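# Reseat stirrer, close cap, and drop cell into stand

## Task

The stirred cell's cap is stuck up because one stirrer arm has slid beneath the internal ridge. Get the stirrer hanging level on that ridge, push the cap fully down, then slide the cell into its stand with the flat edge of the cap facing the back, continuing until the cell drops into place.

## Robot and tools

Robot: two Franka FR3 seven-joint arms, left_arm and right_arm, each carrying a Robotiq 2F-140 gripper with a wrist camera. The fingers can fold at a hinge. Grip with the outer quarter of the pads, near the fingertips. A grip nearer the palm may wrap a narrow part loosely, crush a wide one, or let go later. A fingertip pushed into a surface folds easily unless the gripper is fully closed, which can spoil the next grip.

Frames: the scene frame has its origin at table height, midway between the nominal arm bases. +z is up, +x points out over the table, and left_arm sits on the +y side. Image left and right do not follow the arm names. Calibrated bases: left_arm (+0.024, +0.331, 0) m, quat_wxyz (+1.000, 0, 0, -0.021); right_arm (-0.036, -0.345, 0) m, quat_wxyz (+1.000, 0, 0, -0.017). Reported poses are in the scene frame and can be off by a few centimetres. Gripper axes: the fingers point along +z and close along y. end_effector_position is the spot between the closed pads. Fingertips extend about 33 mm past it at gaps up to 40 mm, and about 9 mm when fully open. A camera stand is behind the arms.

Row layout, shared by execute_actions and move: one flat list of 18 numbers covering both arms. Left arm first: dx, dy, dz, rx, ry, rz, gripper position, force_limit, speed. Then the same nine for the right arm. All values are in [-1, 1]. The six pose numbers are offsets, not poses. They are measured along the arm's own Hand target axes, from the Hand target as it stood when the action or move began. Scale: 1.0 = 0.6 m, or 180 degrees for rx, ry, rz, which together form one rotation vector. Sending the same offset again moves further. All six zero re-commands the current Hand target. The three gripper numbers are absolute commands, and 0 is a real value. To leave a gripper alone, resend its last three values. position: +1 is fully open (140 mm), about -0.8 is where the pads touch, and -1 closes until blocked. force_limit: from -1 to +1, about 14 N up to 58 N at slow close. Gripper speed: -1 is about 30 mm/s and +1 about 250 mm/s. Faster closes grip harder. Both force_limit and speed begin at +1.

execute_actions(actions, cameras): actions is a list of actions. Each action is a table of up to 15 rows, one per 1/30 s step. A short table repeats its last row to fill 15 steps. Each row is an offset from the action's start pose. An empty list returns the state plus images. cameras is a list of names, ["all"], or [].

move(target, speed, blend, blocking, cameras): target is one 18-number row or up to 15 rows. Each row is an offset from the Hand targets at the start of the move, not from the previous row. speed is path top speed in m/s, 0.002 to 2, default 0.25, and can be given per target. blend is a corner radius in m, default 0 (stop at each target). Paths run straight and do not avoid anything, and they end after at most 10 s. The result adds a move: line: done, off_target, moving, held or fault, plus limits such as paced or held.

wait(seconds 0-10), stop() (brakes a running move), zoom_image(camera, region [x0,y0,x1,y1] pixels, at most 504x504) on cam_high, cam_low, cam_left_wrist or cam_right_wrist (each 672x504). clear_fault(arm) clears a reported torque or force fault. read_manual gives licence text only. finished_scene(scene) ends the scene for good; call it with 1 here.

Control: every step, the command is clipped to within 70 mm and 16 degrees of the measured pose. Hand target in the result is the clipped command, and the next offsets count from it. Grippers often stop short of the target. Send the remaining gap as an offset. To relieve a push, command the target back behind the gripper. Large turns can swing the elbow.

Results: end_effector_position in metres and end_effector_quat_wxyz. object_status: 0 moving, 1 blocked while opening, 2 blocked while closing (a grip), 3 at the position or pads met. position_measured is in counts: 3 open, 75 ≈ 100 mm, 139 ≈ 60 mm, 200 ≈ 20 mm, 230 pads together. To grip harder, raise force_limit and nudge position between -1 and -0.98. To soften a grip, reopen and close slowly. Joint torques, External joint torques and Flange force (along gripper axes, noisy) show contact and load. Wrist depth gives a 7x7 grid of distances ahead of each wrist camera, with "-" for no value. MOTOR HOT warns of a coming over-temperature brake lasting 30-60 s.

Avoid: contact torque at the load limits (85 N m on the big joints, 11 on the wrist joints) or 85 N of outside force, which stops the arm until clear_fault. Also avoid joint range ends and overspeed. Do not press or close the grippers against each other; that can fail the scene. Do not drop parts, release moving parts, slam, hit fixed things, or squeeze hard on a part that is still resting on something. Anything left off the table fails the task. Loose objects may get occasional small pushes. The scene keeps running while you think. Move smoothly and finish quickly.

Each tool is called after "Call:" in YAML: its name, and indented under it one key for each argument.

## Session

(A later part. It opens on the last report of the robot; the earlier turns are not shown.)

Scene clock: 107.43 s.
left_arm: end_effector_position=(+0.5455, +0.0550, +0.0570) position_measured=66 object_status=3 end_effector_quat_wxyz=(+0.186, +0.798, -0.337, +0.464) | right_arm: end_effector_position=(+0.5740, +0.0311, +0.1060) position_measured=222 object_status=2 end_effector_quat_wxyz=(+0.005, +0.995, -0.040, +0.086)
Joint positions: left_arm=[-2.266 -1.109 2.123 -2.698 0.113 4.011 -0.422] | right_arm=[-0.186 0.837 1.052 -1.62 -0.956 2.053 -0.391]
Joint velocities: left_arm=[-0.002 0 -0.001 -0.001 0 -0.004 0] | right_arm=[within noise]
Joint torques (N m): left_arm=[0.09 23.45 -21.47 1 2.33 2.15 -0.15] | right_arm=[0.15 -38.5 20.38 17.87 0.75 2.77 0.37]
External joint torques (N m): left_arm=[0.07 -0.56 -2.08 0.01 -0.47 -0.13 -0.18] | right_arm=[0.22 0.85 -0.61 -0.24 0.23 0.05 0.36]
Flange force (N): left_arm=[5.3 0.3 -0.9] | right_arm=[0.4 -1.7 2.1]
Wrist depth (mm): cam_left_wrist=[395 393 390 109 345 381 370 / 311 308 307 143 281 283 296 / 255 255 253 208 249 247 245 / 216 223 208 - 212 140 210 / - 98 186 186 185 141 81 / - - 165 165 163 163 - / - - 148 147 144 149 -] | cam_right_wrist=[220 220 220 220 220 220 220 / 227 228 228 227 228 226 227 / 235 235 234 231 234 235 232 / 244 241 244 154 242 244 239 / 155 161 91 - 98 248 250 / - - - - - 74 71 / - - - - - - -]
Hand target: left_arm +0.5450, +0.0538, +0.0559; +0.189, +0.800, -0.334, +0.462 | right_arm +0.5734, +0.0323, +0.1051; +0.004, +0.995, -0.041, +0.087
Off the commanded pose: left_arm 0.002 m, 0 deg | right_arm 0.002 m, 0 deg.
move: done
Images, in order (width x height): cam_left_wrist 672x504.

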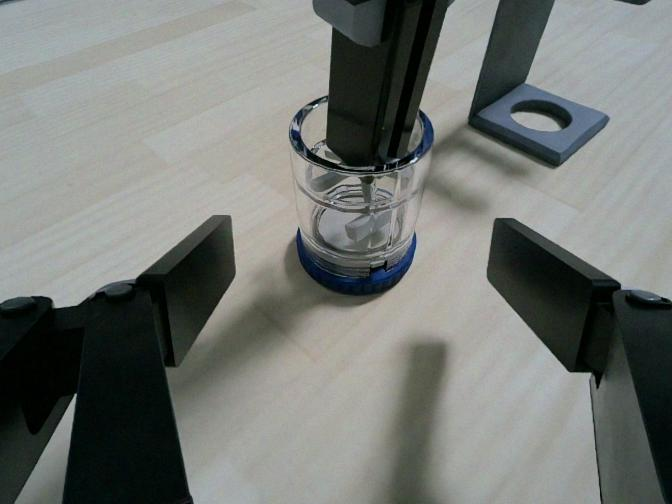

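Call:
move:
  target: [0.0183,-0.0025,0.0318,0,0,0,0.5,-1,-1,0,0,0,0,0,0,-1,-1,-1]
  speed: 0.06
  cameras: ["cam_left_wrist","cam_high"]

Scene clock: 109.50 s.
left_arm: end_effector_position=(+0.5621, +0.0405, +0.0570) position_measured=66 object_status=3 end_effector_quat_wxyz=(+0.186, +0.798, -0.337, +0.464) | right_arm: end_effector_position=(+0.5740, +0.0311, +0.1060) position_measured=222 object_status=2 end_effector_quat_wxyz=(+0.005, +0.995, -0.040, +0.086)
Joint positions: left_arm=[-2.317 -1.117 2.113 -2.636 0.079 3.993 -0.424] | right_arm=[-0.186 0.837 1.052 -1.62 -0.956 2.053 -0.391]
Joint velocities: left_arm=[-0.002 0.001 0 0 -0.004 -0.003 -0.001] | right_arm=[within noise]
Joint torques (N m): left_arm=[-0.05 24.28 -22.34 1.93 2.39 2.24 -0.1] | right_arm=[0.07 -38.41 20.41 17.77 0.74 2.79 0.35]
External joint torques (N m): left_arm=[-0.07 -0.76 -2.13 0.17 -0.42 -0.03 -0.13] | right_arm=[0.15 1.16 -0.7 -0.45 0.22 0.04 0.34]
Flange force (N): left_arm=[4.2 0.8 0.2] | right_arm=[0.2 -1.3 2.6]
Wrist depth (mm): cam_left_wrist=[392 393 391 - - 337 353 / 310 307 306 129 110 312 296 / 255 254 252 143 240 238 238 / 216 221 207 191 218 141 210 / - 98 186 177 180 140 81 / - - 165 164 163 163 - / - - 148 147 144 146 -] | cam_right_wrist=[221 220 220 220 220 220 220 / 228 227 227 227 227 227 227 / 235 235 232 232 233 235 231 / 151 161 243 176 241 243 242 / 155 150 91 - 98 248 250 / - - - - - 73 71 / - - - - - - -]
Hand target: left_arm +0.5616, +0.0393, +0.0558; +0.189, +0.800, -0.334, +0.462 | right_arm +0.5734, +0.0323, +0.1051; +0.004, +0.995, -0.041, +0.087
Off the commanded pose: left_arm 0.002 m, 1 deg | right_arm 0.002 m, 0 deg.
move: done
Images, in order (width x height): cam_high 672x504, cam_left_wrist 672x504.

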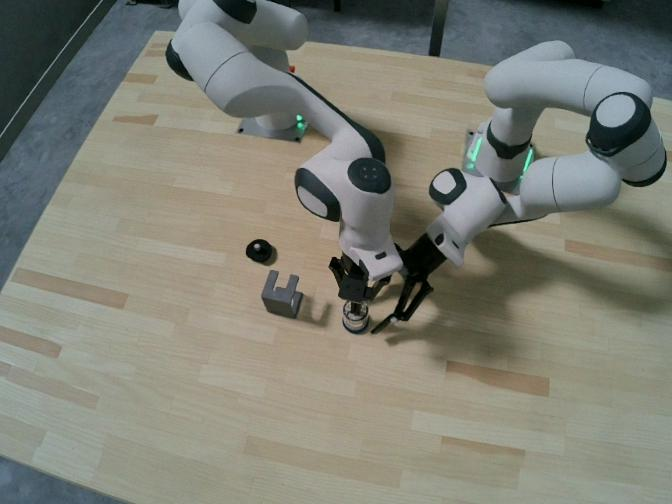

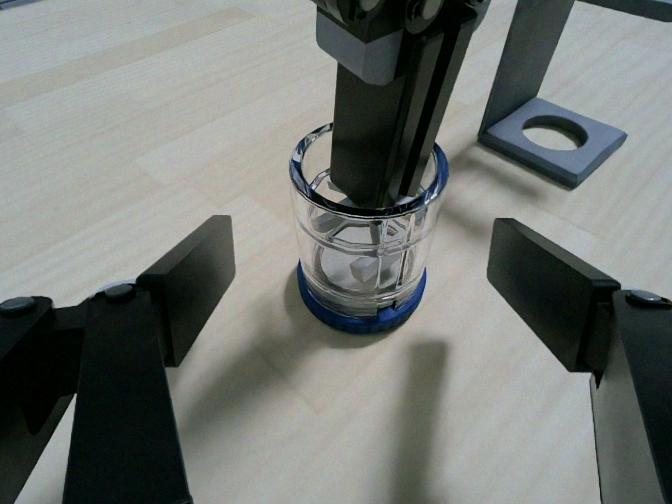

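Call:
move:
  target:
    - [0.0142,0,0.0245,0,0,0,0.5,-1,-1,0,0,0,0,0,0,-1,-1,-1]
    - [0.0142,0,0.0245,0,0,0,-1,-1,-1,0,0,0,0,0,0,-1,-1,-1]
  speed: 0.05
  cameras: ["cam_left_wrist","cam_right_wrist"]

Call:
wait:
  seconds: 2
  cameras: ["cam_left_wrist"]

Scene clock: 112.37 s.
left_arm: end_effector_position=(+0.5738, +0.0279, +0.0568) position_measured=144 object_status=0 end_effector_quat_wxyz=(+0.187, +0.798, -0.337, +0.463) | right_arm: end_effector_position=(+0.5739, +0.0313, +0.1060) position_measured=222 object_status=2 end_effector_quat_wxyz=(+0.004, +0.995, -0.040, +0.086)
Joint positions: left_arm=[-2.358 -1.125 2.107 -2.589 0.051 3.98 -0.424] | right_arm=[-0.186 0.837 1.052 -1.62 -0.956 2.054 -0.391]
Joint torques (N m): left_arm=[0.29 25.44 -22.87 2.47 2.36 2.24 -0.02] | right_arm=[0.02 -38.55 20.29 17.9 0.74 2.75 0.36]
External joint torques (N m): left_arm=[0.32 -0.43 -2.05 0.15 -0.46 -0.04 -0.05] | right_arm=[-0.1 0.94 -0.88 -0.2 0.21 0.01 0.35]
Flange force (N): left_arm=[4.3 -0.1 -1.4] | right_arm=[0.6 -1.2 2.3]
Wrist depth (mm): cam_left_wrist=[391 393 - - - - 350 / 310 309 305 - 94 - 295 / 254 254 251 - 231 238 236 / 215 215 146 172 147 210 208 / - - 92 - 168 - 81 / - - - 163 163 - - / - - - 147 146 - -] | cam_right_wrist=[221 220 220 219 221 220 219 / 228 228 227 227 227 227 227 / 236 235 235 221 233 234 232 / 243 240 166 153 239 243 241 / 138 144 90 - 98 248 250 / - - - - - 74 71 / - - - - - - -]
Hand target: left_arm +0.5736, +0.0272, +0.0558; +0.189, +0.800, -0.334, +0.462 | right_arm +0.5734, +0.0323, +0.1051; +0.004, +0.995, -0.041, +0.087
Off the commanded pose: left_arm 0.001 m, 0 deg | right_arm 0.001 m, 0 deg.
move: done
Images, in order (width x height): cam_left_wrist 672x504, cam_right_wrist 672x504.

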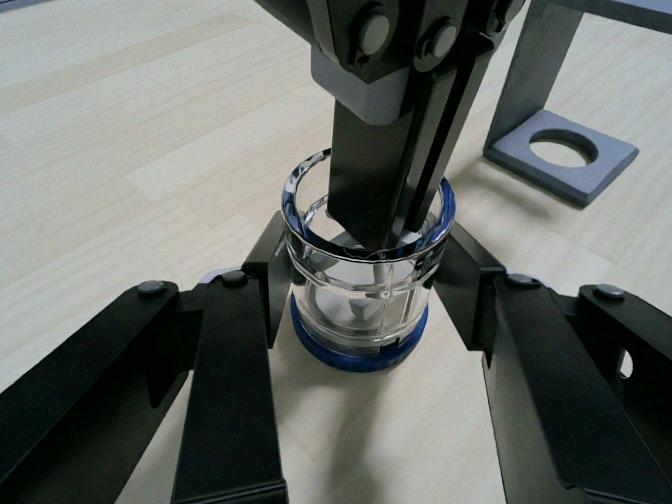

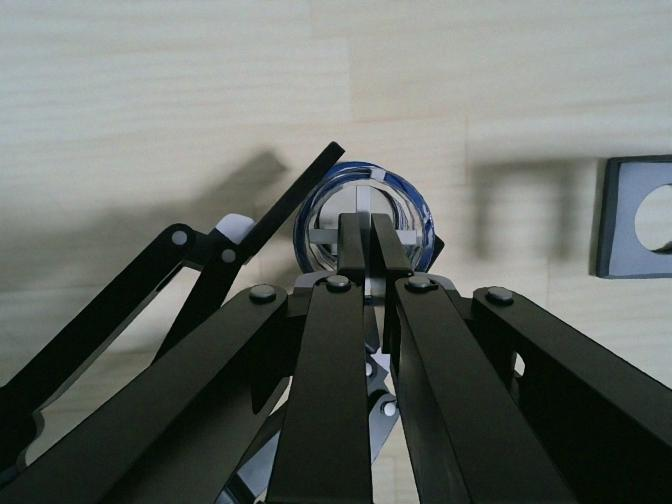

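Scene clock: 114.37 s.
left_arm: end_effector_position=(+0.5738, +0.0279, +0.0568) position_measured=144 object_status=2 end_effector_quat_wxyz=(+0.187, +0.798, -0.337, +0.463) | right_arm: end_effector_position=(+0.5739, +0.0313, +0.1060) position_measured=222 object_status=2 end_effector_quat_wxyz=(+0.004, +0.995, -0.040, +0.086)
Joint positions: left_arm=[-2.358 -1.125 2.107 -2.589 0.051 3.98 -0.424] | right_arm=[-0.186 0.837 1.052 -1.62 -0.956 2.054 -0.391]
Joint torques (N m): left_arm=[0.31 25.4 -22.81 2.46 2.36 2.24 -0.05] | right_arm=[0.03 -38.43 20.4 17.83 0.73 2.76 0.29]
External joint torques (N m): left_arm=[0.29 -0.47 -2 0.08 -0.46 -0.03 -0.08] | right_arm=[0 1.19 -0.8 -0.39 0.21 0 0.28]
Flange force (N): left_arm=[4.2 0.0 -1.5] | right_arm=[0.5 -1.2 2.5]
Wrist depth (mm): cam_left_wrist=[392 389 - - - - 351 / 306 308 305 - 94 310 295 / 253 252 251 - 232 241 241 / 215 215 145 173 141 209 209 / - - 92 163 162 - 81 / - - - 163 163 - - / - - - 146 146 - -] | cam_right_wrist=[220 220 220 220 220 220 220 / 228 228 228 227 227 227 227 / 236 236 235 221 233 235 232 / 243 240 166 154 239 244 239 / 139 145 91 - 98 248 250 / - - - - - 74 71 / - - - - - - -]
Hand target: left_arm +0.5736, +0.0272, +0.0558; +0.189, +0.800, -0.334, +0.462 | right_arm +0.5734, +0.0323, +0.1051; +0.004, +0.995, -0.041, +0.087
Tool commands: left_gripper/position=-1.0 left_gripper/force_limit=-1.0 left_gripper/speed=-1.0 right_gripper/position=-1.0 right_gripper/force_limit=-1.0 right_gripper/speed=-1.0
Off the commanded pose: left_arm 0.001 m, 0 deg | right_arm 0.001 m, 0 deg.
wait: 2.00 s; at rest by 0.17 s
Images, in order (width x height): cam_left_wrist 672x504.

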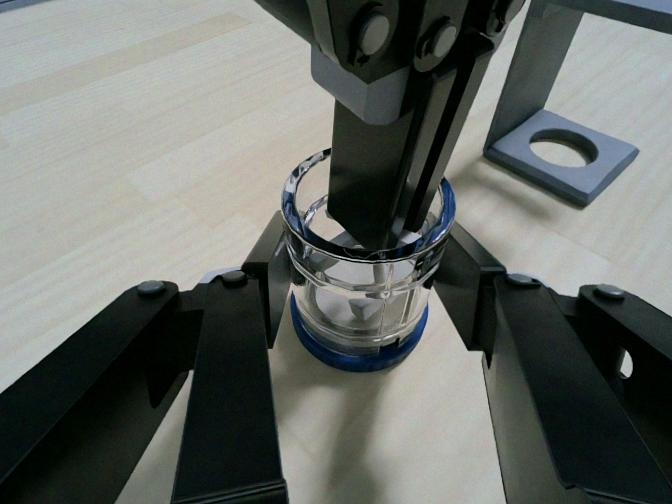

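Call:
move:
  target:
    - [0,0,0,0,0,0,-1,-1,-1,-0.0045,0,-0.0042,0,0,0,-1,-1,-1]
    - [0,0,0,0,0,0,-1,-1,-1,-0.004,0,-0.014,0,0,0,-1,-1,-1]
  speed: 0.03
  cameras: ["cam_left_wrist","cam_right_wrist"]

Scene clock: 115.90 s.
left_arm: end_effector_position=(+0.5732, +0.0269, +0.0568) position_measured=144 object_status=2 end_effector_quat_wxyz=(+0.188, +0.798, -0.337, +0.463) | right_arm: end_effector_position=(+0.5728, +0.0312, +0.1125) position_measured=222 object_status=2 end_effector_quat_wxyz=(+0.004, +0.995, -0.040, +0.089)
Joint positions: left_arm=[-2.359 -1.125 2.106 -2.589 0.051 3.979 -0.424] | right_arm=[-0.194 0.824 1.061 -1.629 -0.953 2.053 -0.388]
Joint torques (N m): left_arm=[0.48 25.64 -22.54 2.67 2.35 2.41 -0.08] | right_arm=[0.24 -38.14 21.77 17.53 1.46 2.31 0.29]
External joint torques (N m): left_arm=[0.55 -0.28 -1.64 0.31 -0.49 0.14 -0.1] | right_arm=[0.18 0.8 0.77 -0.7 0.94 -0.44 0.28]
Flange force (N): left_arm=[3.7 -0.4 -1.5] | right_arm=[-1.7 0.7 -1.4]
Wrist depth (mm): cam_left_wrist=[390 390 369 - - 209 350 / 308 306 305 - 91 296 295 / 254 254 250 - 232 239 238 / 216 215 146 - 140 210 209 / - - 92 - 171 - 81 / - - - 163 163 - - / - - - 147 146 - -] | cam_right_wrist=[228 227 227 227 227 227 226 / 234 234 235 233 234 233 233 / 242 242 241 221 240 241 238 / 250 247 172 176 245 251 246 / 255 151 91 - 98 253 257 / - - - - - 74 71 / - - - - - - -]
Hand target: left_arm +0.5736, +0.0272, +0.0558; +0.189, +0.800, -0.334, +0.462 | right_arm +0.5696, +0.0326, +0.1129; +0.004, +0.995, -0.041, +0.087
Off the commanded pose: left_arm 0.001 m, 0 deg | right_arm 0.003 m, 0 deg.
move: done
Images, in order (width x height): cam_left_wrist 672x504, cam_right_wrist 672x504.

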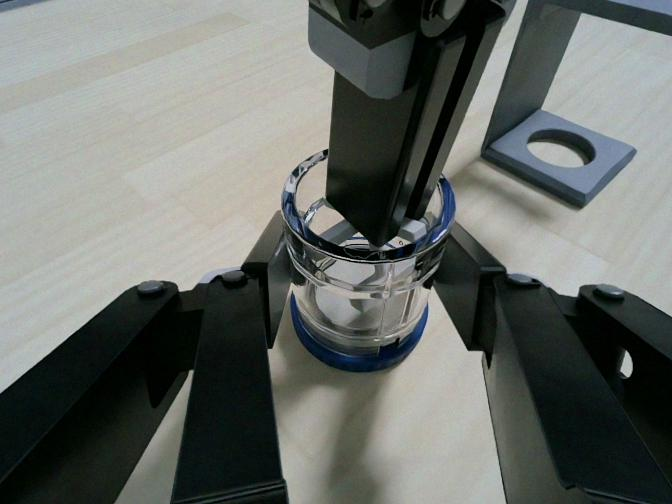

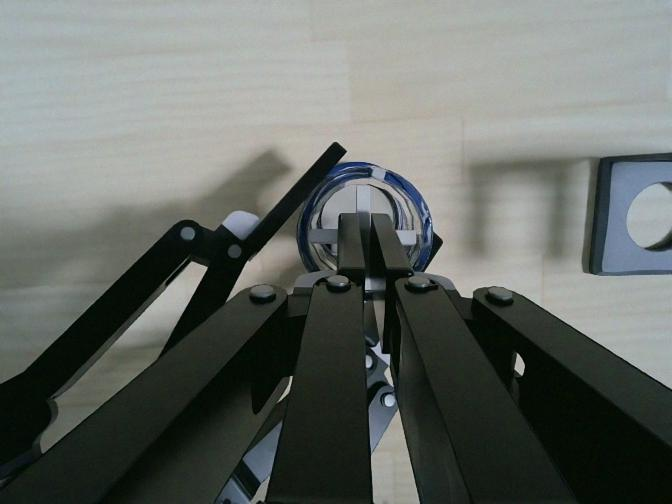

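Call:
zoom_image:
  camera: "cam_left_wrist"
  region: [250, 120, 490, 400]

Call:
zoom_image:
  camera: "cam_right_wrist"
  region: [270, 130, 470, 300]

Scaled by 1.800 from the camera's 672x504 image, which has a finer 960x720 frame.

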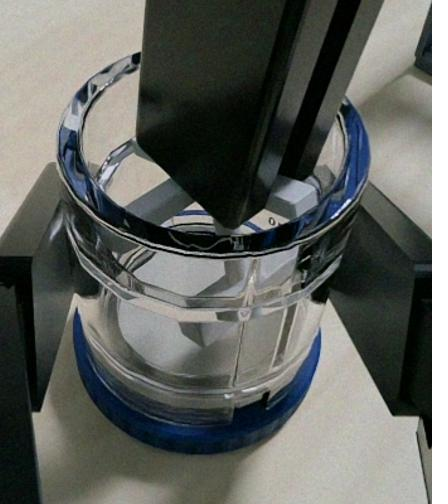

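Scaled by 2.520 from the camera's 672x504 image, which has a finer 960x720 frame.

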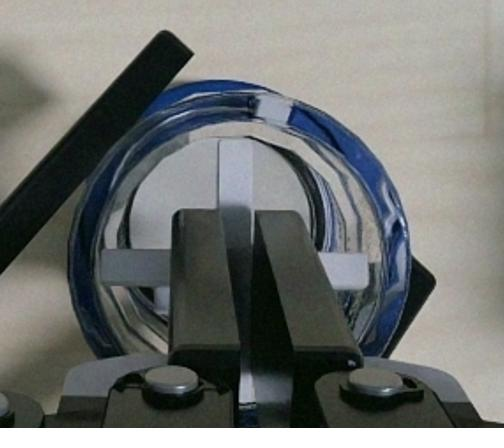

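Call:
move:
  target: [0,0,0,0,0,0,-1,-1,-1,0.0035,0,-0.013,0,0,0,-1,-1,-1]
  speed: 0.03
  cameras: ["cam_left_wrist","cam_right_wrist"]

Call:
zoom_image:
  camera: "cam_left_wrist"
  region: [250, 120, 490, 400]

Call:
zoom_image:
  camera: "cam_right_wrist"
  region: [270, 130, 470, 300]

Scene clock: 117.03 s.
left_arm: end_effector_position=(+0.5732, +0.0269, +0.0568) position_measured=144 object_status=2 end_effector_quat_wxyz=(+0.188, +0.798, -0.337, +0.463) | right_arm: end_effector_position=(+0.5707, +0.0312, +0.1188) position_measured=222 object_status=2 end_effector_quat_wxyz=(+0.005, +0.995, -0.042, +0.087)
Joint positions: left_arm=[-2.359 -1.125 2.106 -2.589 0.051 3.979 -0.424] | right_arm=[-0.199 0.819 1.074 -1.626 -0.946 2.036 -0.388]
Joint velocities: left_arm=[within noise] | right_arm=[-0.001 -0.001 0.005 0 0 -0.003 0]
Joint torques (N m): left_arm=[0.15 25.61 -22.51 2.45 2.36 2.2 -0.05] | right_arm=[-0.41 -37.78 21.58 18.67 1.05 2.51 0.02]
External joint torques (N m): left_arm=[0.18 -0.3 -1.63 0.07 -0.48 -0.07 -0.07] | right_arm=[-0.33 0.85 0.66 0.35 0.54 -0.22 0.02]
Flange force (N): left_arm=[3.9 0.1 -1.2] | right_arm=[1.8 -0.7 -0.8]
Wrist depth (mm): cam_left_wrist=[392 392 388 - - - 353 / 307 306 306 - 88 306 296 / 253 253 251 - 232 238 234 / 215 215 146 - 141 210 210 / - - 92 - 174 - - / - - - 163 162 - - / - - - 146 146 - -] | cam_right_wrist=[232 232 233 232 232 232 233 / 240 240 240 240 240 240 240 / 248 248 247 229 246 248 243 / 257 185 176 154 253 256 255 / 261 153 90 - 98 95 266 / - - - - - 73 71 / - - - - - - -]
Hand target: left_arm +0.5736, +0.0272, +0.0558; +0.189, +0.800, -0.334, +0.462 | right_arm +0.5703, +0.0325, +0.1210; +0.004, +0.995, -0.041, +0.087
Off the commanded pose: left_arm 0.001 m, 0 deg | right_arm 0.003 m, 0 deg.
move: done
Images, in order (width x height): cam_left_wrist 672x504, cam_right_wrist 672x504.

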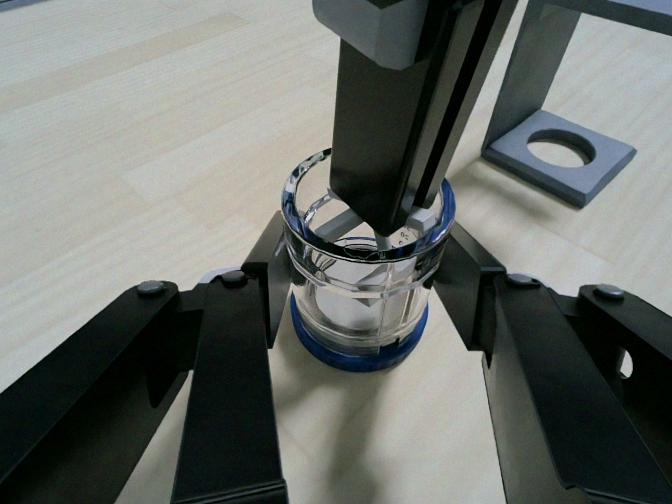

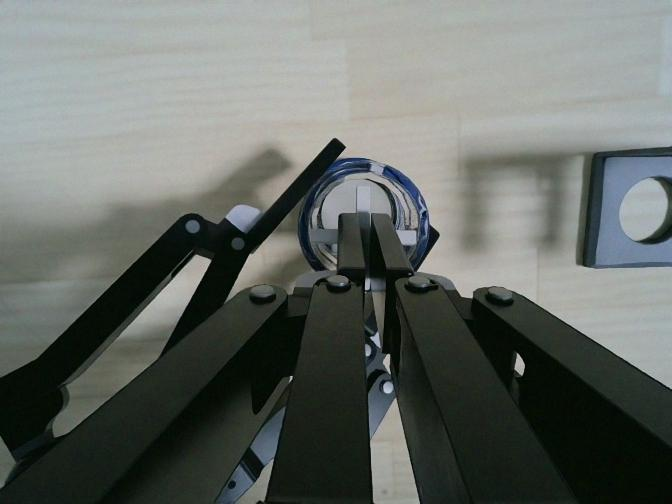

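Scaled by 1.800 from the camera's 672x504 image, which has a finer 960x720 frame.

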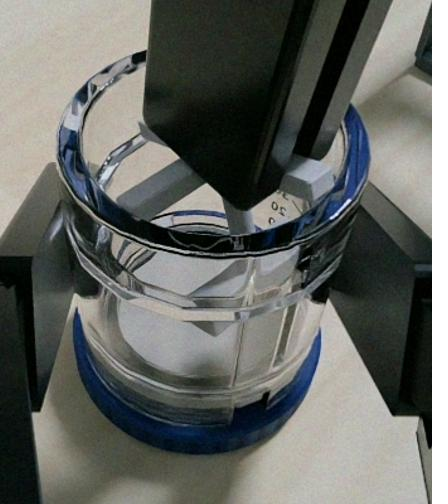

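Scaled by 2.520 from the camera's 672x504 image, which has a finer 960x720 frame.

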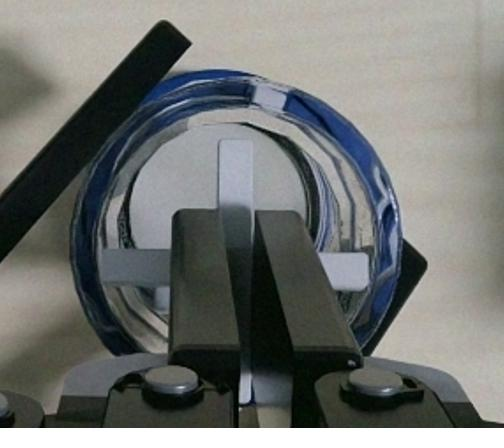

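Call:
move:
  target:
    - [0,0,0,0,0,0,-1,-1,-1,0.0025,0,-0.0115,0,0,0,-1,-1,-1]
    - [0,0,0,0,0,0,-1,-1,-1,0.0099,0,-0.0102,0,0,0,-1,-1,-1]
  speed: 0.03
  cameras: ["cam_left_wrist","cam_right_wrist"]

Call:
zoom_image:
  camera: "cam_left_wrist"
  region: [250, 120, 490, 400]

Call:
zoom_image:
  camera: "cam_right_wrist"
  region: [270, 130, 470, 300]

Scene clock: 119.73 s.
left_arm: end_effector_position=(+0.5743, +0.0275, +0.0569) position_measured=144 object_status=2 end_effector_quat_wxyz=(+0.187, +0.798, -0.336, +0.463) | right_arm: end_effector_position=(+0.5746, +0.0317, +0.1264) position_measured=222 object_status=2 end_effector_quat_wxyz=(+0.004, +0.995, -0.044, +0.086)
Joint positions: left_arm=[-2.359 -1.126 2.106 -2.587 0.049 3.979 -0.424] | right_arm=[-0.2 0.826 1.086 -1.603 -0.943 2.015 -0.396]
Joint torques (N m): left_arm=[0.31 25.63 -23.02 2.17 2.77 2.34 -0.01] | right_arm=[-0.37 -37.99 21.21 19.25 0.67 2.43 0.03]
External joint torques (N m): left_arm=[0.27 -0.3 -2.16 -0.23 -0.06 0.06 -0.03] | right_arm=[-0.45 0.95 -0.03 1.02 0.15 -0.31 0.02]
Flange force (N): left_arm=[3.7 0.0 -3.0] | right_arm=[5.1 -3.4 0.4]
Wrist depth (mm): cam_left_wrist=[391 391 386 - - 360 351 / 307 309 306 - 97 302 296 / 255 253 251 - 239 238 238 / 215 214 146 218 161 210 210 / - - 92 - 167 - - / - - - 163 163 - - / - - - 147 146 - -] | cam_right_wrist=[238 239 239 238 238 238 238 / 248 248 247 247 247 246 246 / 256 255 255 238 255 255 250 / 265 261 182 176 260 264 259 / 271 158 91 - 98 271 272 / - - - - - 74 71 / - - - - - - -]
Hand target: left_arm +0.5736, +0.0272, +0.0558; +0.189, +0.800, -0.334, +0.462 | right_arm +0.5751, +0.0321, +0.1280; +0.004, +0.995, -0.041, +0.087
Off the commanded pose: left_arm 0.001 m, 0 deg | right_arm 0.002 m, 0 deg.
move: done
Images, in order (width x height): cam_left_wrist 672x504, cam_right_wrist 672x504.

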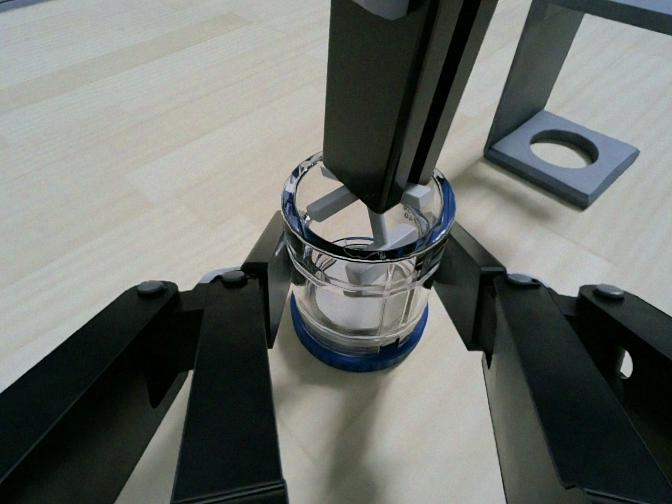

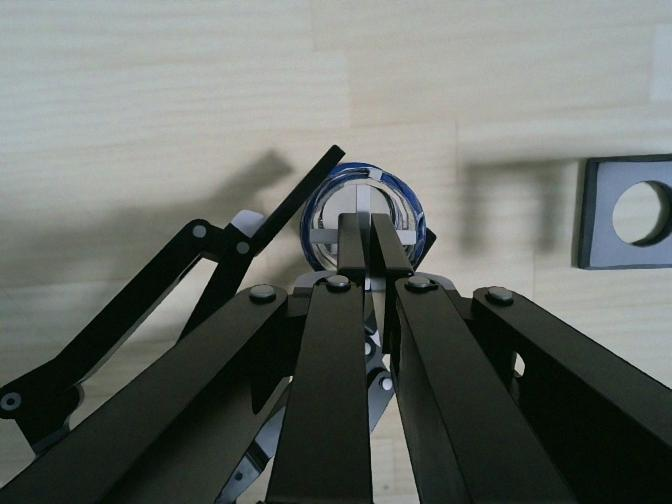

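Scaled by 1.800 from the camera's 672x504 image, which has a finer 960x720 frame.

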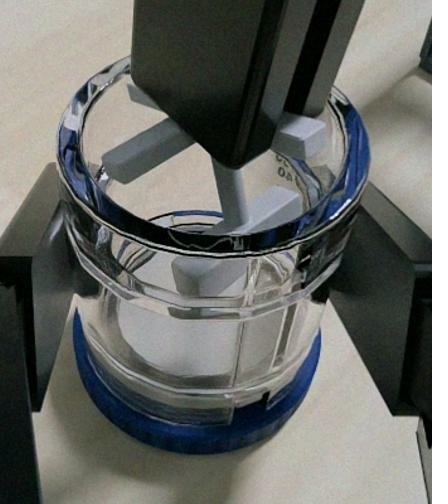

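Scaled by 2.520 from the camera's 672x504 image, which has a finer 960x720 frame.

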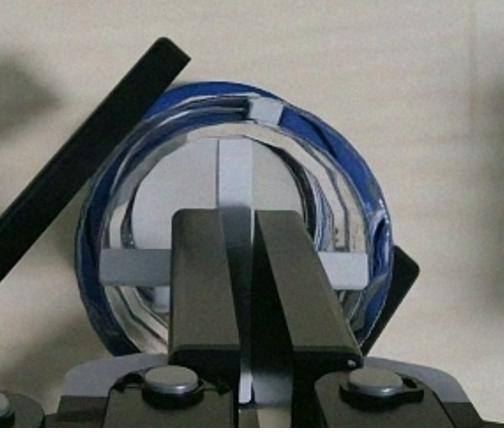

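Call:
move:
  target: [0,0,0,0,0,0,-1,-1,-1,0.0066,0,0.0012,0,0,0,-1,-1,-1]
  speed: 0.02
  cameras: ["cam_left_wrist","cam_right_wrist"]

Call:
zoom_image:
  camera: "cam_left_wrist"
  region: [250, 120, 490, 400]

Call:
zoom_image:
  camera: "cam_right_wrist"
  region: [270, 130, 470, 300]

Scene clock: 121.07 s.
left_arm: end_effector_position=(+0.5743, +0.0275, +0.0568) position_measured=144 object_status=2 end_effector_quat_wxyz=(+0.187, +0.798, -0.336, +0.463) | right_arm: end_effector_position=(+0.5784, +0.0332, +0.1292) position_measured=222 object_status=2 end_effector_quat_wxyz=(+0.002, +0.995, -0.044, +0.088)
Joint positions: left_arm=[-2.359 -1.126 2.106 -2.587 0.049 3.979 -0.424] | right_arm=[-0.194 0.829 1.085 -1.588 -0.943 2.012 -0.402]
Joint velocities: left_arm=[within noise] | right_arm=[0.001 0 0 0.002 0.001 -0.002 -0.006]
Joint torques (N m): left_arm=[-0.14 25.58 -23.06 1.41 2.73 2.31 0] | right_arm=[-0.62 -37.8 19.95 19.45 0.44 2.49 -0.1]
External joint torques (N m): left_arm=[-0.06 -0.37 -2.13 -0.94 -0.11 0.04 -0.02] | right_arm=[-0.61 1.36 -1.18 1.2 -0.08 -0.26 -0.11]
Flange force (N): left_arm=[3.5 1.4 -4.1] | right_arm=[7.5 -5.1 2.6]
Wrist depth (mm): cam_left_wrist=[389 391 392 - 345 372 350 / 309 307 307 - 277 270 296 / 254 253 251 229 241 238 237 / 215 215 146 222 161 210 209 / - - 92 165 161 - 81 / - - - 163 163 - - / - - - 146 146 - -] | cam_right_wrist=[243 242 242 242 241 242 240 / 250 251 250 249 249 248 249 / 259 259 258 254 258 258 254 / 268 265 186 154 263 266 261 / 276 163 91 - 98 271 273 / - - - - - 73 71 / - - - - - - -]
Hand target: left_arm +0.5736, +0.0272, +0.0558; +0.189, +0.800, -0.334, +0.462 | right_arm +0.5791, +0.0318, +0.1280; +0.004, +0.995, -0.041, +0.087
Off the commanded pose: left_arm 0.001 m, 0 deg | right_arm 0.002 m, 0 deg.
move: done
Images, in order (width x height): cam_left_wrist 672x504, cam_right_wrist 672x504.

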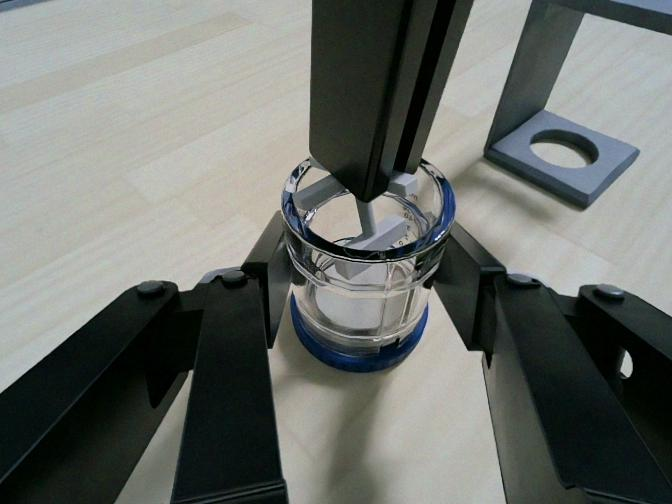

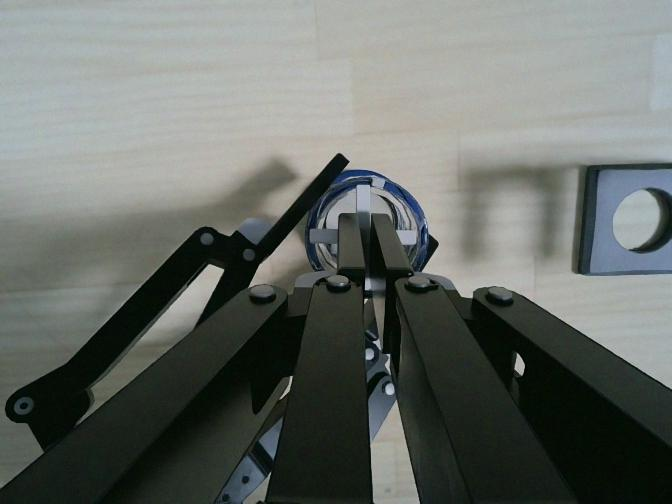

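Scaled by 1.800 from the camera's 672x504 image, which has a finer 960x720 frame.

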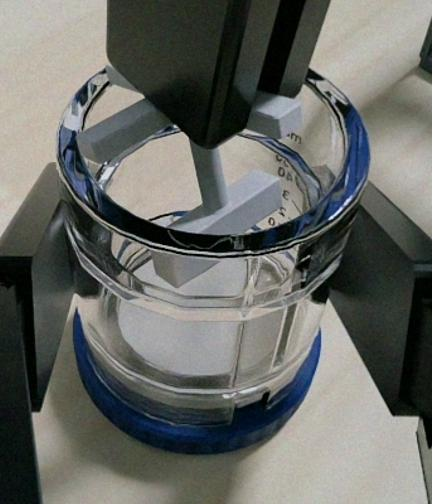

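Scaled by 2.520 from the camera's 672x504 image, which has a finer 960x720 frame.

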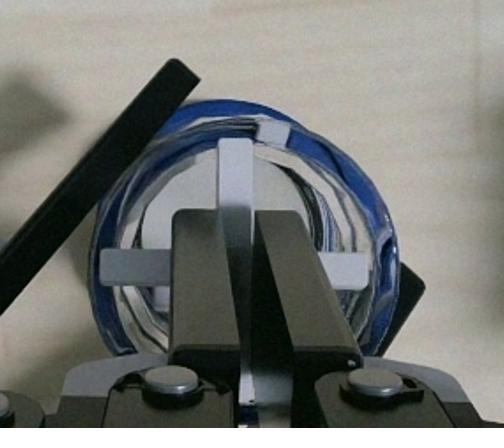

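Call:
move:
  target:
    - [0,0,0,0,0,0,-1,-1,-1,0.0039,0.0017,0.0007,0,0,0,-1,-1,-1]
    - [0,0,0,0,0,0,-1,-1,-1,0.001,0.0017,0.0172,0,0,0,-1,-1,-1]
  speed: 0.02
  cameras: ["cam_left_wrist","cam_right_wrist"]

Call:
zoom_image:
  camera: "cam_left_wrist"
  region: [250, 120, 490, 400]

Call:
zoom_image:
  camera: "cam_right_wrist"
  region: [270, 130, 470, 300]

Scene clock: 128.10 s.
left_arm: end_effector_position=(+0.5749, +0.0278, +0.0569) position_measured=144 object_status=2 end_effector_quat_wxyz=(+0.187, +0.799, -0.336, +0.463) | right_arm: end_effector_position=(+0.5784, +0.0308, +0.1182) position_measured=222 object_status=2 end_effector_quat_wxyz=(+0.005, +0.996, -0.041, +0.083)
Joint positions: left_arm=[-2.359 -1.126 2.106 -2.586 0.049 3.979 -0.424] | right_arm=[-0.187 0.843 1.071 -1.587 -0.948 2.016 -0.408]
Joint velocities: left_arm=[within noise] | right_arm=[0.003 0.001 -0.003 0 0 0.003 0]
Joint torques (N m): left_arm=[-0.27 25.61 -23.09 0.8 2.8 2.01 -0.02] | right_arm=[-0.88 -39.09 19.54 19.13 -0.42 3.29 0.08]
External joint torques (N m): left_arm=[-0.23 -0.35 -2.18 -1.59 -0.04 -0.27 -0.05] | right_arm=[-0.99 0.81 -1.91 0.98 -0.94 0.53 0.07]
Flange force (N): left_arm=[3.8 1.4 -5.8] | right_arm=[4.5 -2.4 4.7]
Wrist depth (mm): cam_left_wrist=[392 392 369 - 83 378 353 / 308 307 305 - 102 305 296 / 255 253 251 - 240 240 242 / 216 215 146 - 161 210 209 / - - 92 - 175 - 81 / - - - 163 163 - - / - - - 147 146 - -] | cam_right_wrist=[231 231 231 231 231 230 231 / 239 239 239 239 238 238 238 / 247 247 247 232 246 247 242 / 256 252 177 177 252 256 257 / 264 153 91 - 98 95 266 / - - - - - 74 71 / - - - - - - -]
Hand target: left_arm +0.5736, +0.0272, +0.0558; +0.189, +0.800, -0.334, +0.462 | right_arm +0.5814, +0.0306, +0.1179; +0.004, +0.995, -0.041, +0.087
Off the commanded pose: left_arm 0.002 m, 0 deg | right_arm 0.003 m, 0 deg.
move: done
Images, in order (width x height): cam_left_wrist 672x504, cam_right_wrist 672x504.

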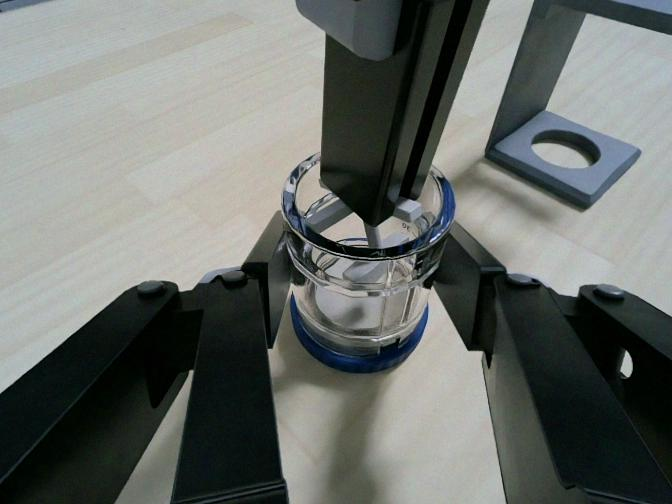

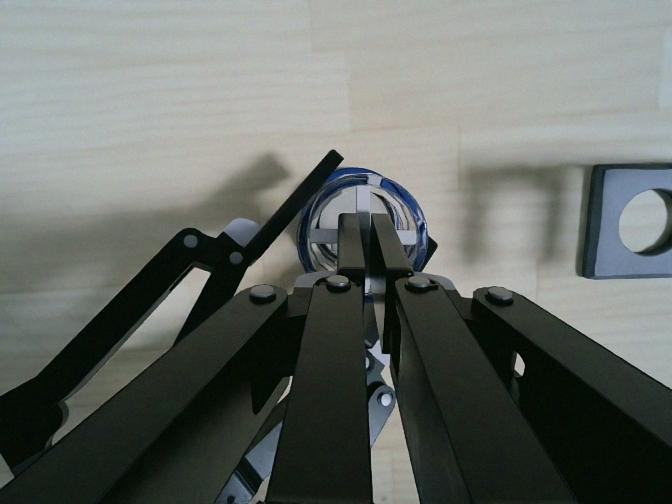

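Scaled by 1.800 from the camera's 672x504 image, which has a finer 960x720 frame.

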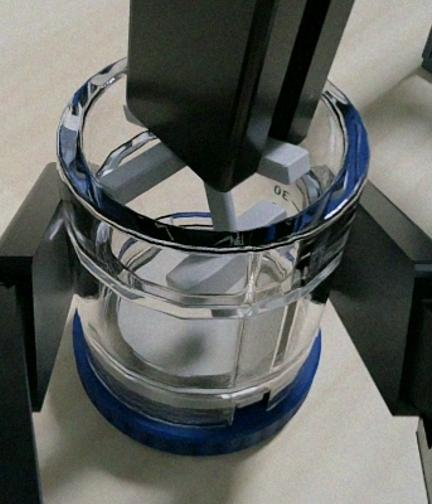

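Scaled by 2.520 from the camera's 672x504 image, which has a finer 960x720 frame.

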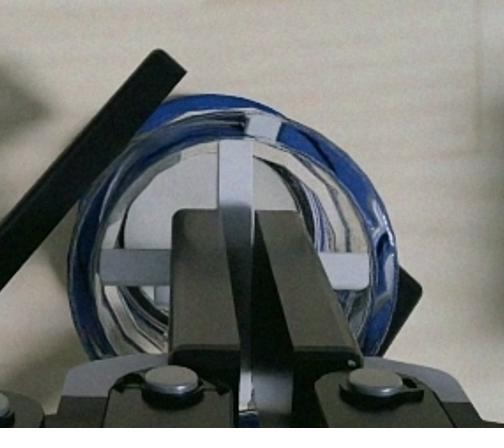

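Call:
move:
  target: [0,0,0,0,0,0,-1,-1,-1,-0.0023,0,0.0131,0,0,0,-1,-1,-1]
  speed: 0.02
  cameras: ["cam_left_wrist","cam_right_wrist"]

Call:
zoom_image:
  camera: "cam_left_wrist"
  region: [250, 120, 490, 400]

Call:
zoom_image:
  camera: "cam_right_wrist"
  region: [270, 130, 470, 300]

Scene clock: 129.17 s.
left_arm: end_effector_position=(+0.5751, +0.0281, +0.0569) position_measured=144 object_status=2 end_effector_quat_wxyz=(+0.187, +0.799, -0.335, +0.463) | right_arm: end_effector_position=(+0.5786, +0.0311, +0.1109) position_measured=222 object_status=2 end_effector_quat_wxyz=(+0.005, +0.996, -0.039, +0.084)
Joint positions: left_arm=[-2.358 -1.126 2.106 -2.586 0.049 3.979 -0.424] | right_arm=[-0.182 0.849 1.06 -1.591 -0.955 2.029 -0.407]
Joint velocities: left_arm=[within noise] | right_arm=[0.001 0.001 -0.002 -0.001 0 0.005 0.001]
Joint torques (N m): left_arm=[0.41 25.59 -23.05 0.84 2.83 2.02 0.01] | right_arm=[-0.96 -38.3 19.42 18.72 -0.39 3.27 0.33]
External joint torques (N m): left_arm=[0.4 -0.34 -2.18 -1.59 0.01 -0.26 -0.02] | right_arm=[-0.8 1.67 -1.83 0.61 -0.9 0.53 0.33]
Flange force (N): left_arm=[3.4 -0.1 -7.5] | right_arm=[4.0 -2.9 6.0]
Wrist depth (mm): cam_left_wrist=[390 389 370 - 80 366 351 / 308 308 305 - 97 312 295 / 254 252 251 130 240 239 237 / 216 215 146 175 148 210 209 / - - 92 162 170 - - / - - - 164 163 - - / - - - 147 146 - -] | cam_right_wrist=[224 224 224 224 224 224 223 / 232 231 232 232 232 232 231 / 240 239 240 224 239 239 237 / 249 245 171 154 246 248 246 / 254 148 90 - 98 253 256 / - - - - - 73 71 / - - - - - - -]
Hand target: left_arm +0.5736, +0.0272, +0.0558; +0.189, +0.800, -0.334, +0.462 | right_arm +0.5814, +0.0306, +0.1100; +0.004, +0.995, -0.041, +0.087
Off the commanded pose: left_arm 0.002 m, 0 deg | right_arm 0.003 m, 0 deg.
move: done
Images, in order (width x height): cam_left_wrist 672x504, cam_right_wrist 672x504.

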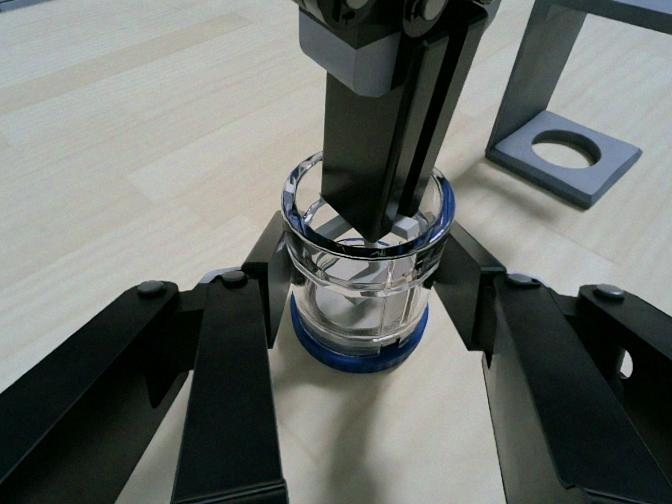

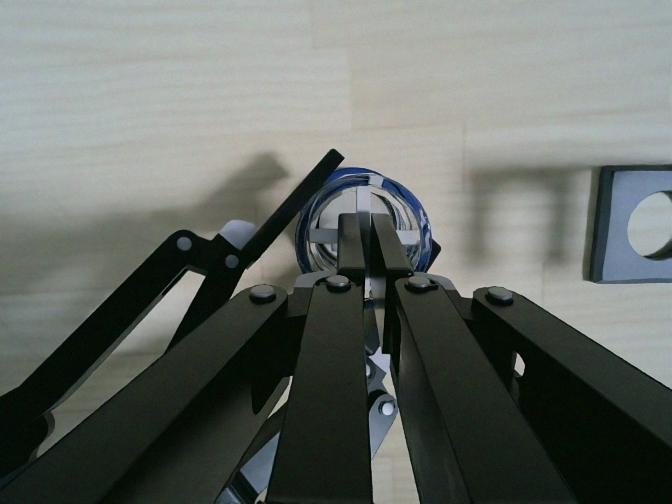

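Scaled by 1.800 from the camera's 672x504 image, which has a finer 960x720 frame.

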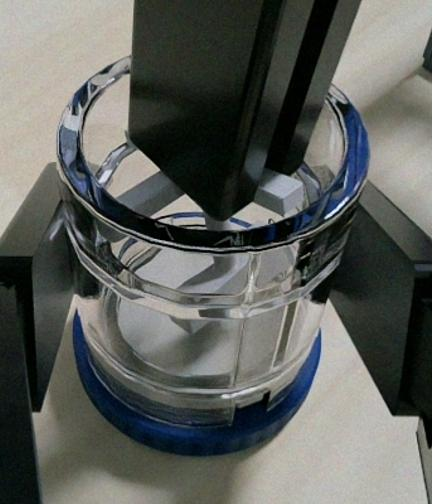

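Scaled by 2.520 from the camera's 672x504 image, which has a finer 960x720 frame.

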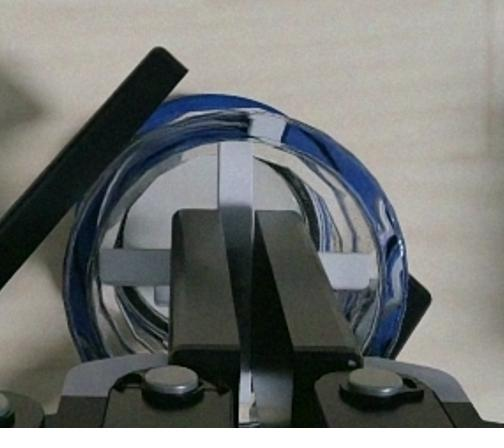

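Call:
zoom_image:
  camera: "cam_left_wrist"
  region: [280, 180, 460, 320]

Scaled by 2.800 from the camera's 672x504 image, which has a finer 960x720 frame.

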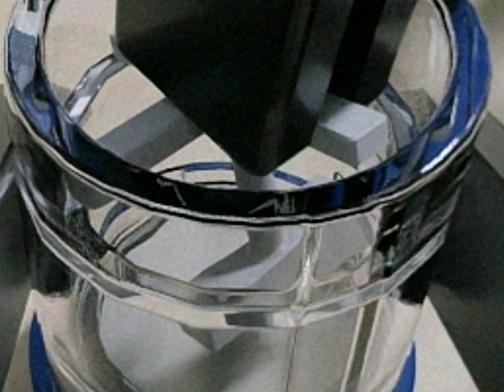

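Call:
move:
  target: [0,0,0,0,0,0,-1,-1,-1,-0.0012,0,0.0066,0,0,0,-1,-1,-1]
  speed: 0.02
  cameras: ["cam_left_wrist","cam_right_wrist"]

Call:
zoom_image:
  camera: "cam_left_wrist"
  region: [280, 180, 460, 320]

Call:
zoom_image:
  camera: "cam_right_wrist"
  region: [270, 130, 470, 300]

Scene clock: 130.53 s.
left_arm: end_effector_position=(+0.5761, +0.0291, +0.0569) position_measured=144 object_status=2 end_effector_quat_wxyz=(+0.186, +0.799, -0.334, +0.464) | right_arm: end_effector_position=(+0.5793, +0.0323, +0.1098) position_measured=222 object_status=2 end_effector_quat_wxyz=(+0.004, +0.996, -0.039, +0.085)
Joint positions: left_arm=[-2.358 -1.126 2.106 -2.585 0.048 3.98 -0.427] | right_arm=[-0.179 0.849 1.056 -1.592 -0.957 2.036 -0.405]
Joint velocities: left_arm=[within noise] | right_arm=[0.003 0 -0.001 -0.001 0.001 0.004 0.003]
Joint torques (N m): left_arm=[-1.01 25.65 -23.12 0.31 3.06 1.96 0.24] | right_arm=[-0.86 -36.65 18.19 17.76 -0.47 3.33 0.28]
External joint torques (N m): left_arm=[-1.06 -0.35 -2.23 -2.19 0.23 -0.32 0.22] | right_arm=[-0.83 3.41 -3.1 -0.32 -0.99 0.58 0.27]
Flange force (N): left_arm=[3.2 3.3 -5.5] | right_arm=[4.2 -3.4 10.1]
Wrist depth (mm): cam_left_wrist=[393 390 367 - 80 352 352 / 310 305 306 - 98 310 296 / 253 253 251 - 240 240 237 / 215 215 146 177 141 210 209 / - - 92 164 177 - 81 / - - - 163 163 - - / - - - 146 146 - -] | cam_right_wrist=[224 223 223 223 223 223 223 / 230 231 231 231 231 231 230 / 240 239 238 228 238 238 235 / 248 244 171 154 243 247 243 / 253 147 91 - 98 253 255 / - - - - - 74 71 / - - - - - - -]
Hand target: left_arm +0.5736, +0.0272, +0.0558; +0.189, +0.800, -0.334, +0.462 | right_arm +0.5814, +0.0306, +0.1059; +0.004, +0.995, -0.041, +0.087
Off the commanded pose: left_arm 0.003 m, 0 deg | right_arm 0.005 m, 0 deg.
move: off_target (right_arm)
Images, in order (width x height): cam_left_wrist 672x504, cam_right_wrist 672x504.

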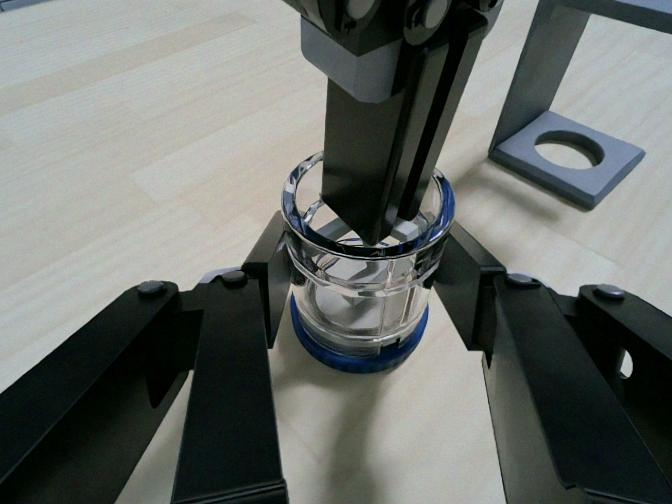

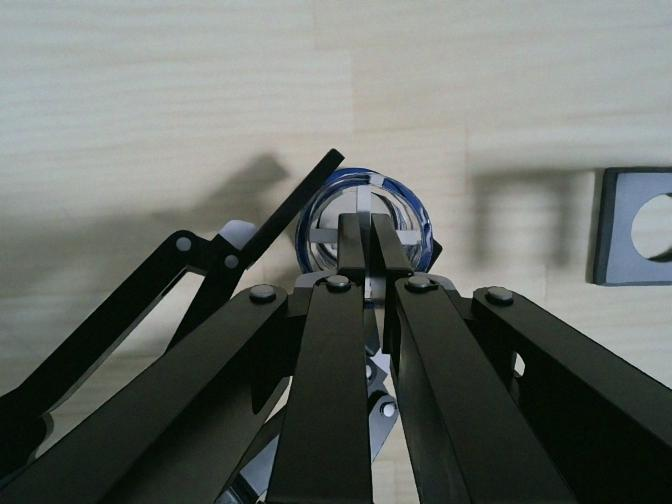

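Scaled by 2.800 from the camera's 672x504 image, which has a finer 960x720 frame.

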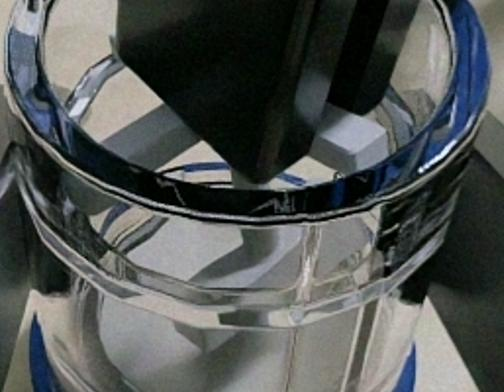

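Scaled by 2.520 from the camera's 672x504 image, which has a finer 960x720 frame.

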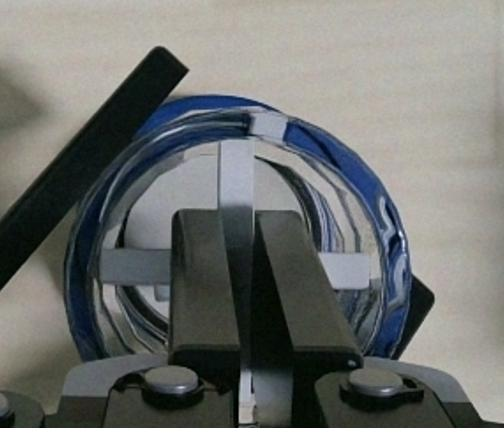

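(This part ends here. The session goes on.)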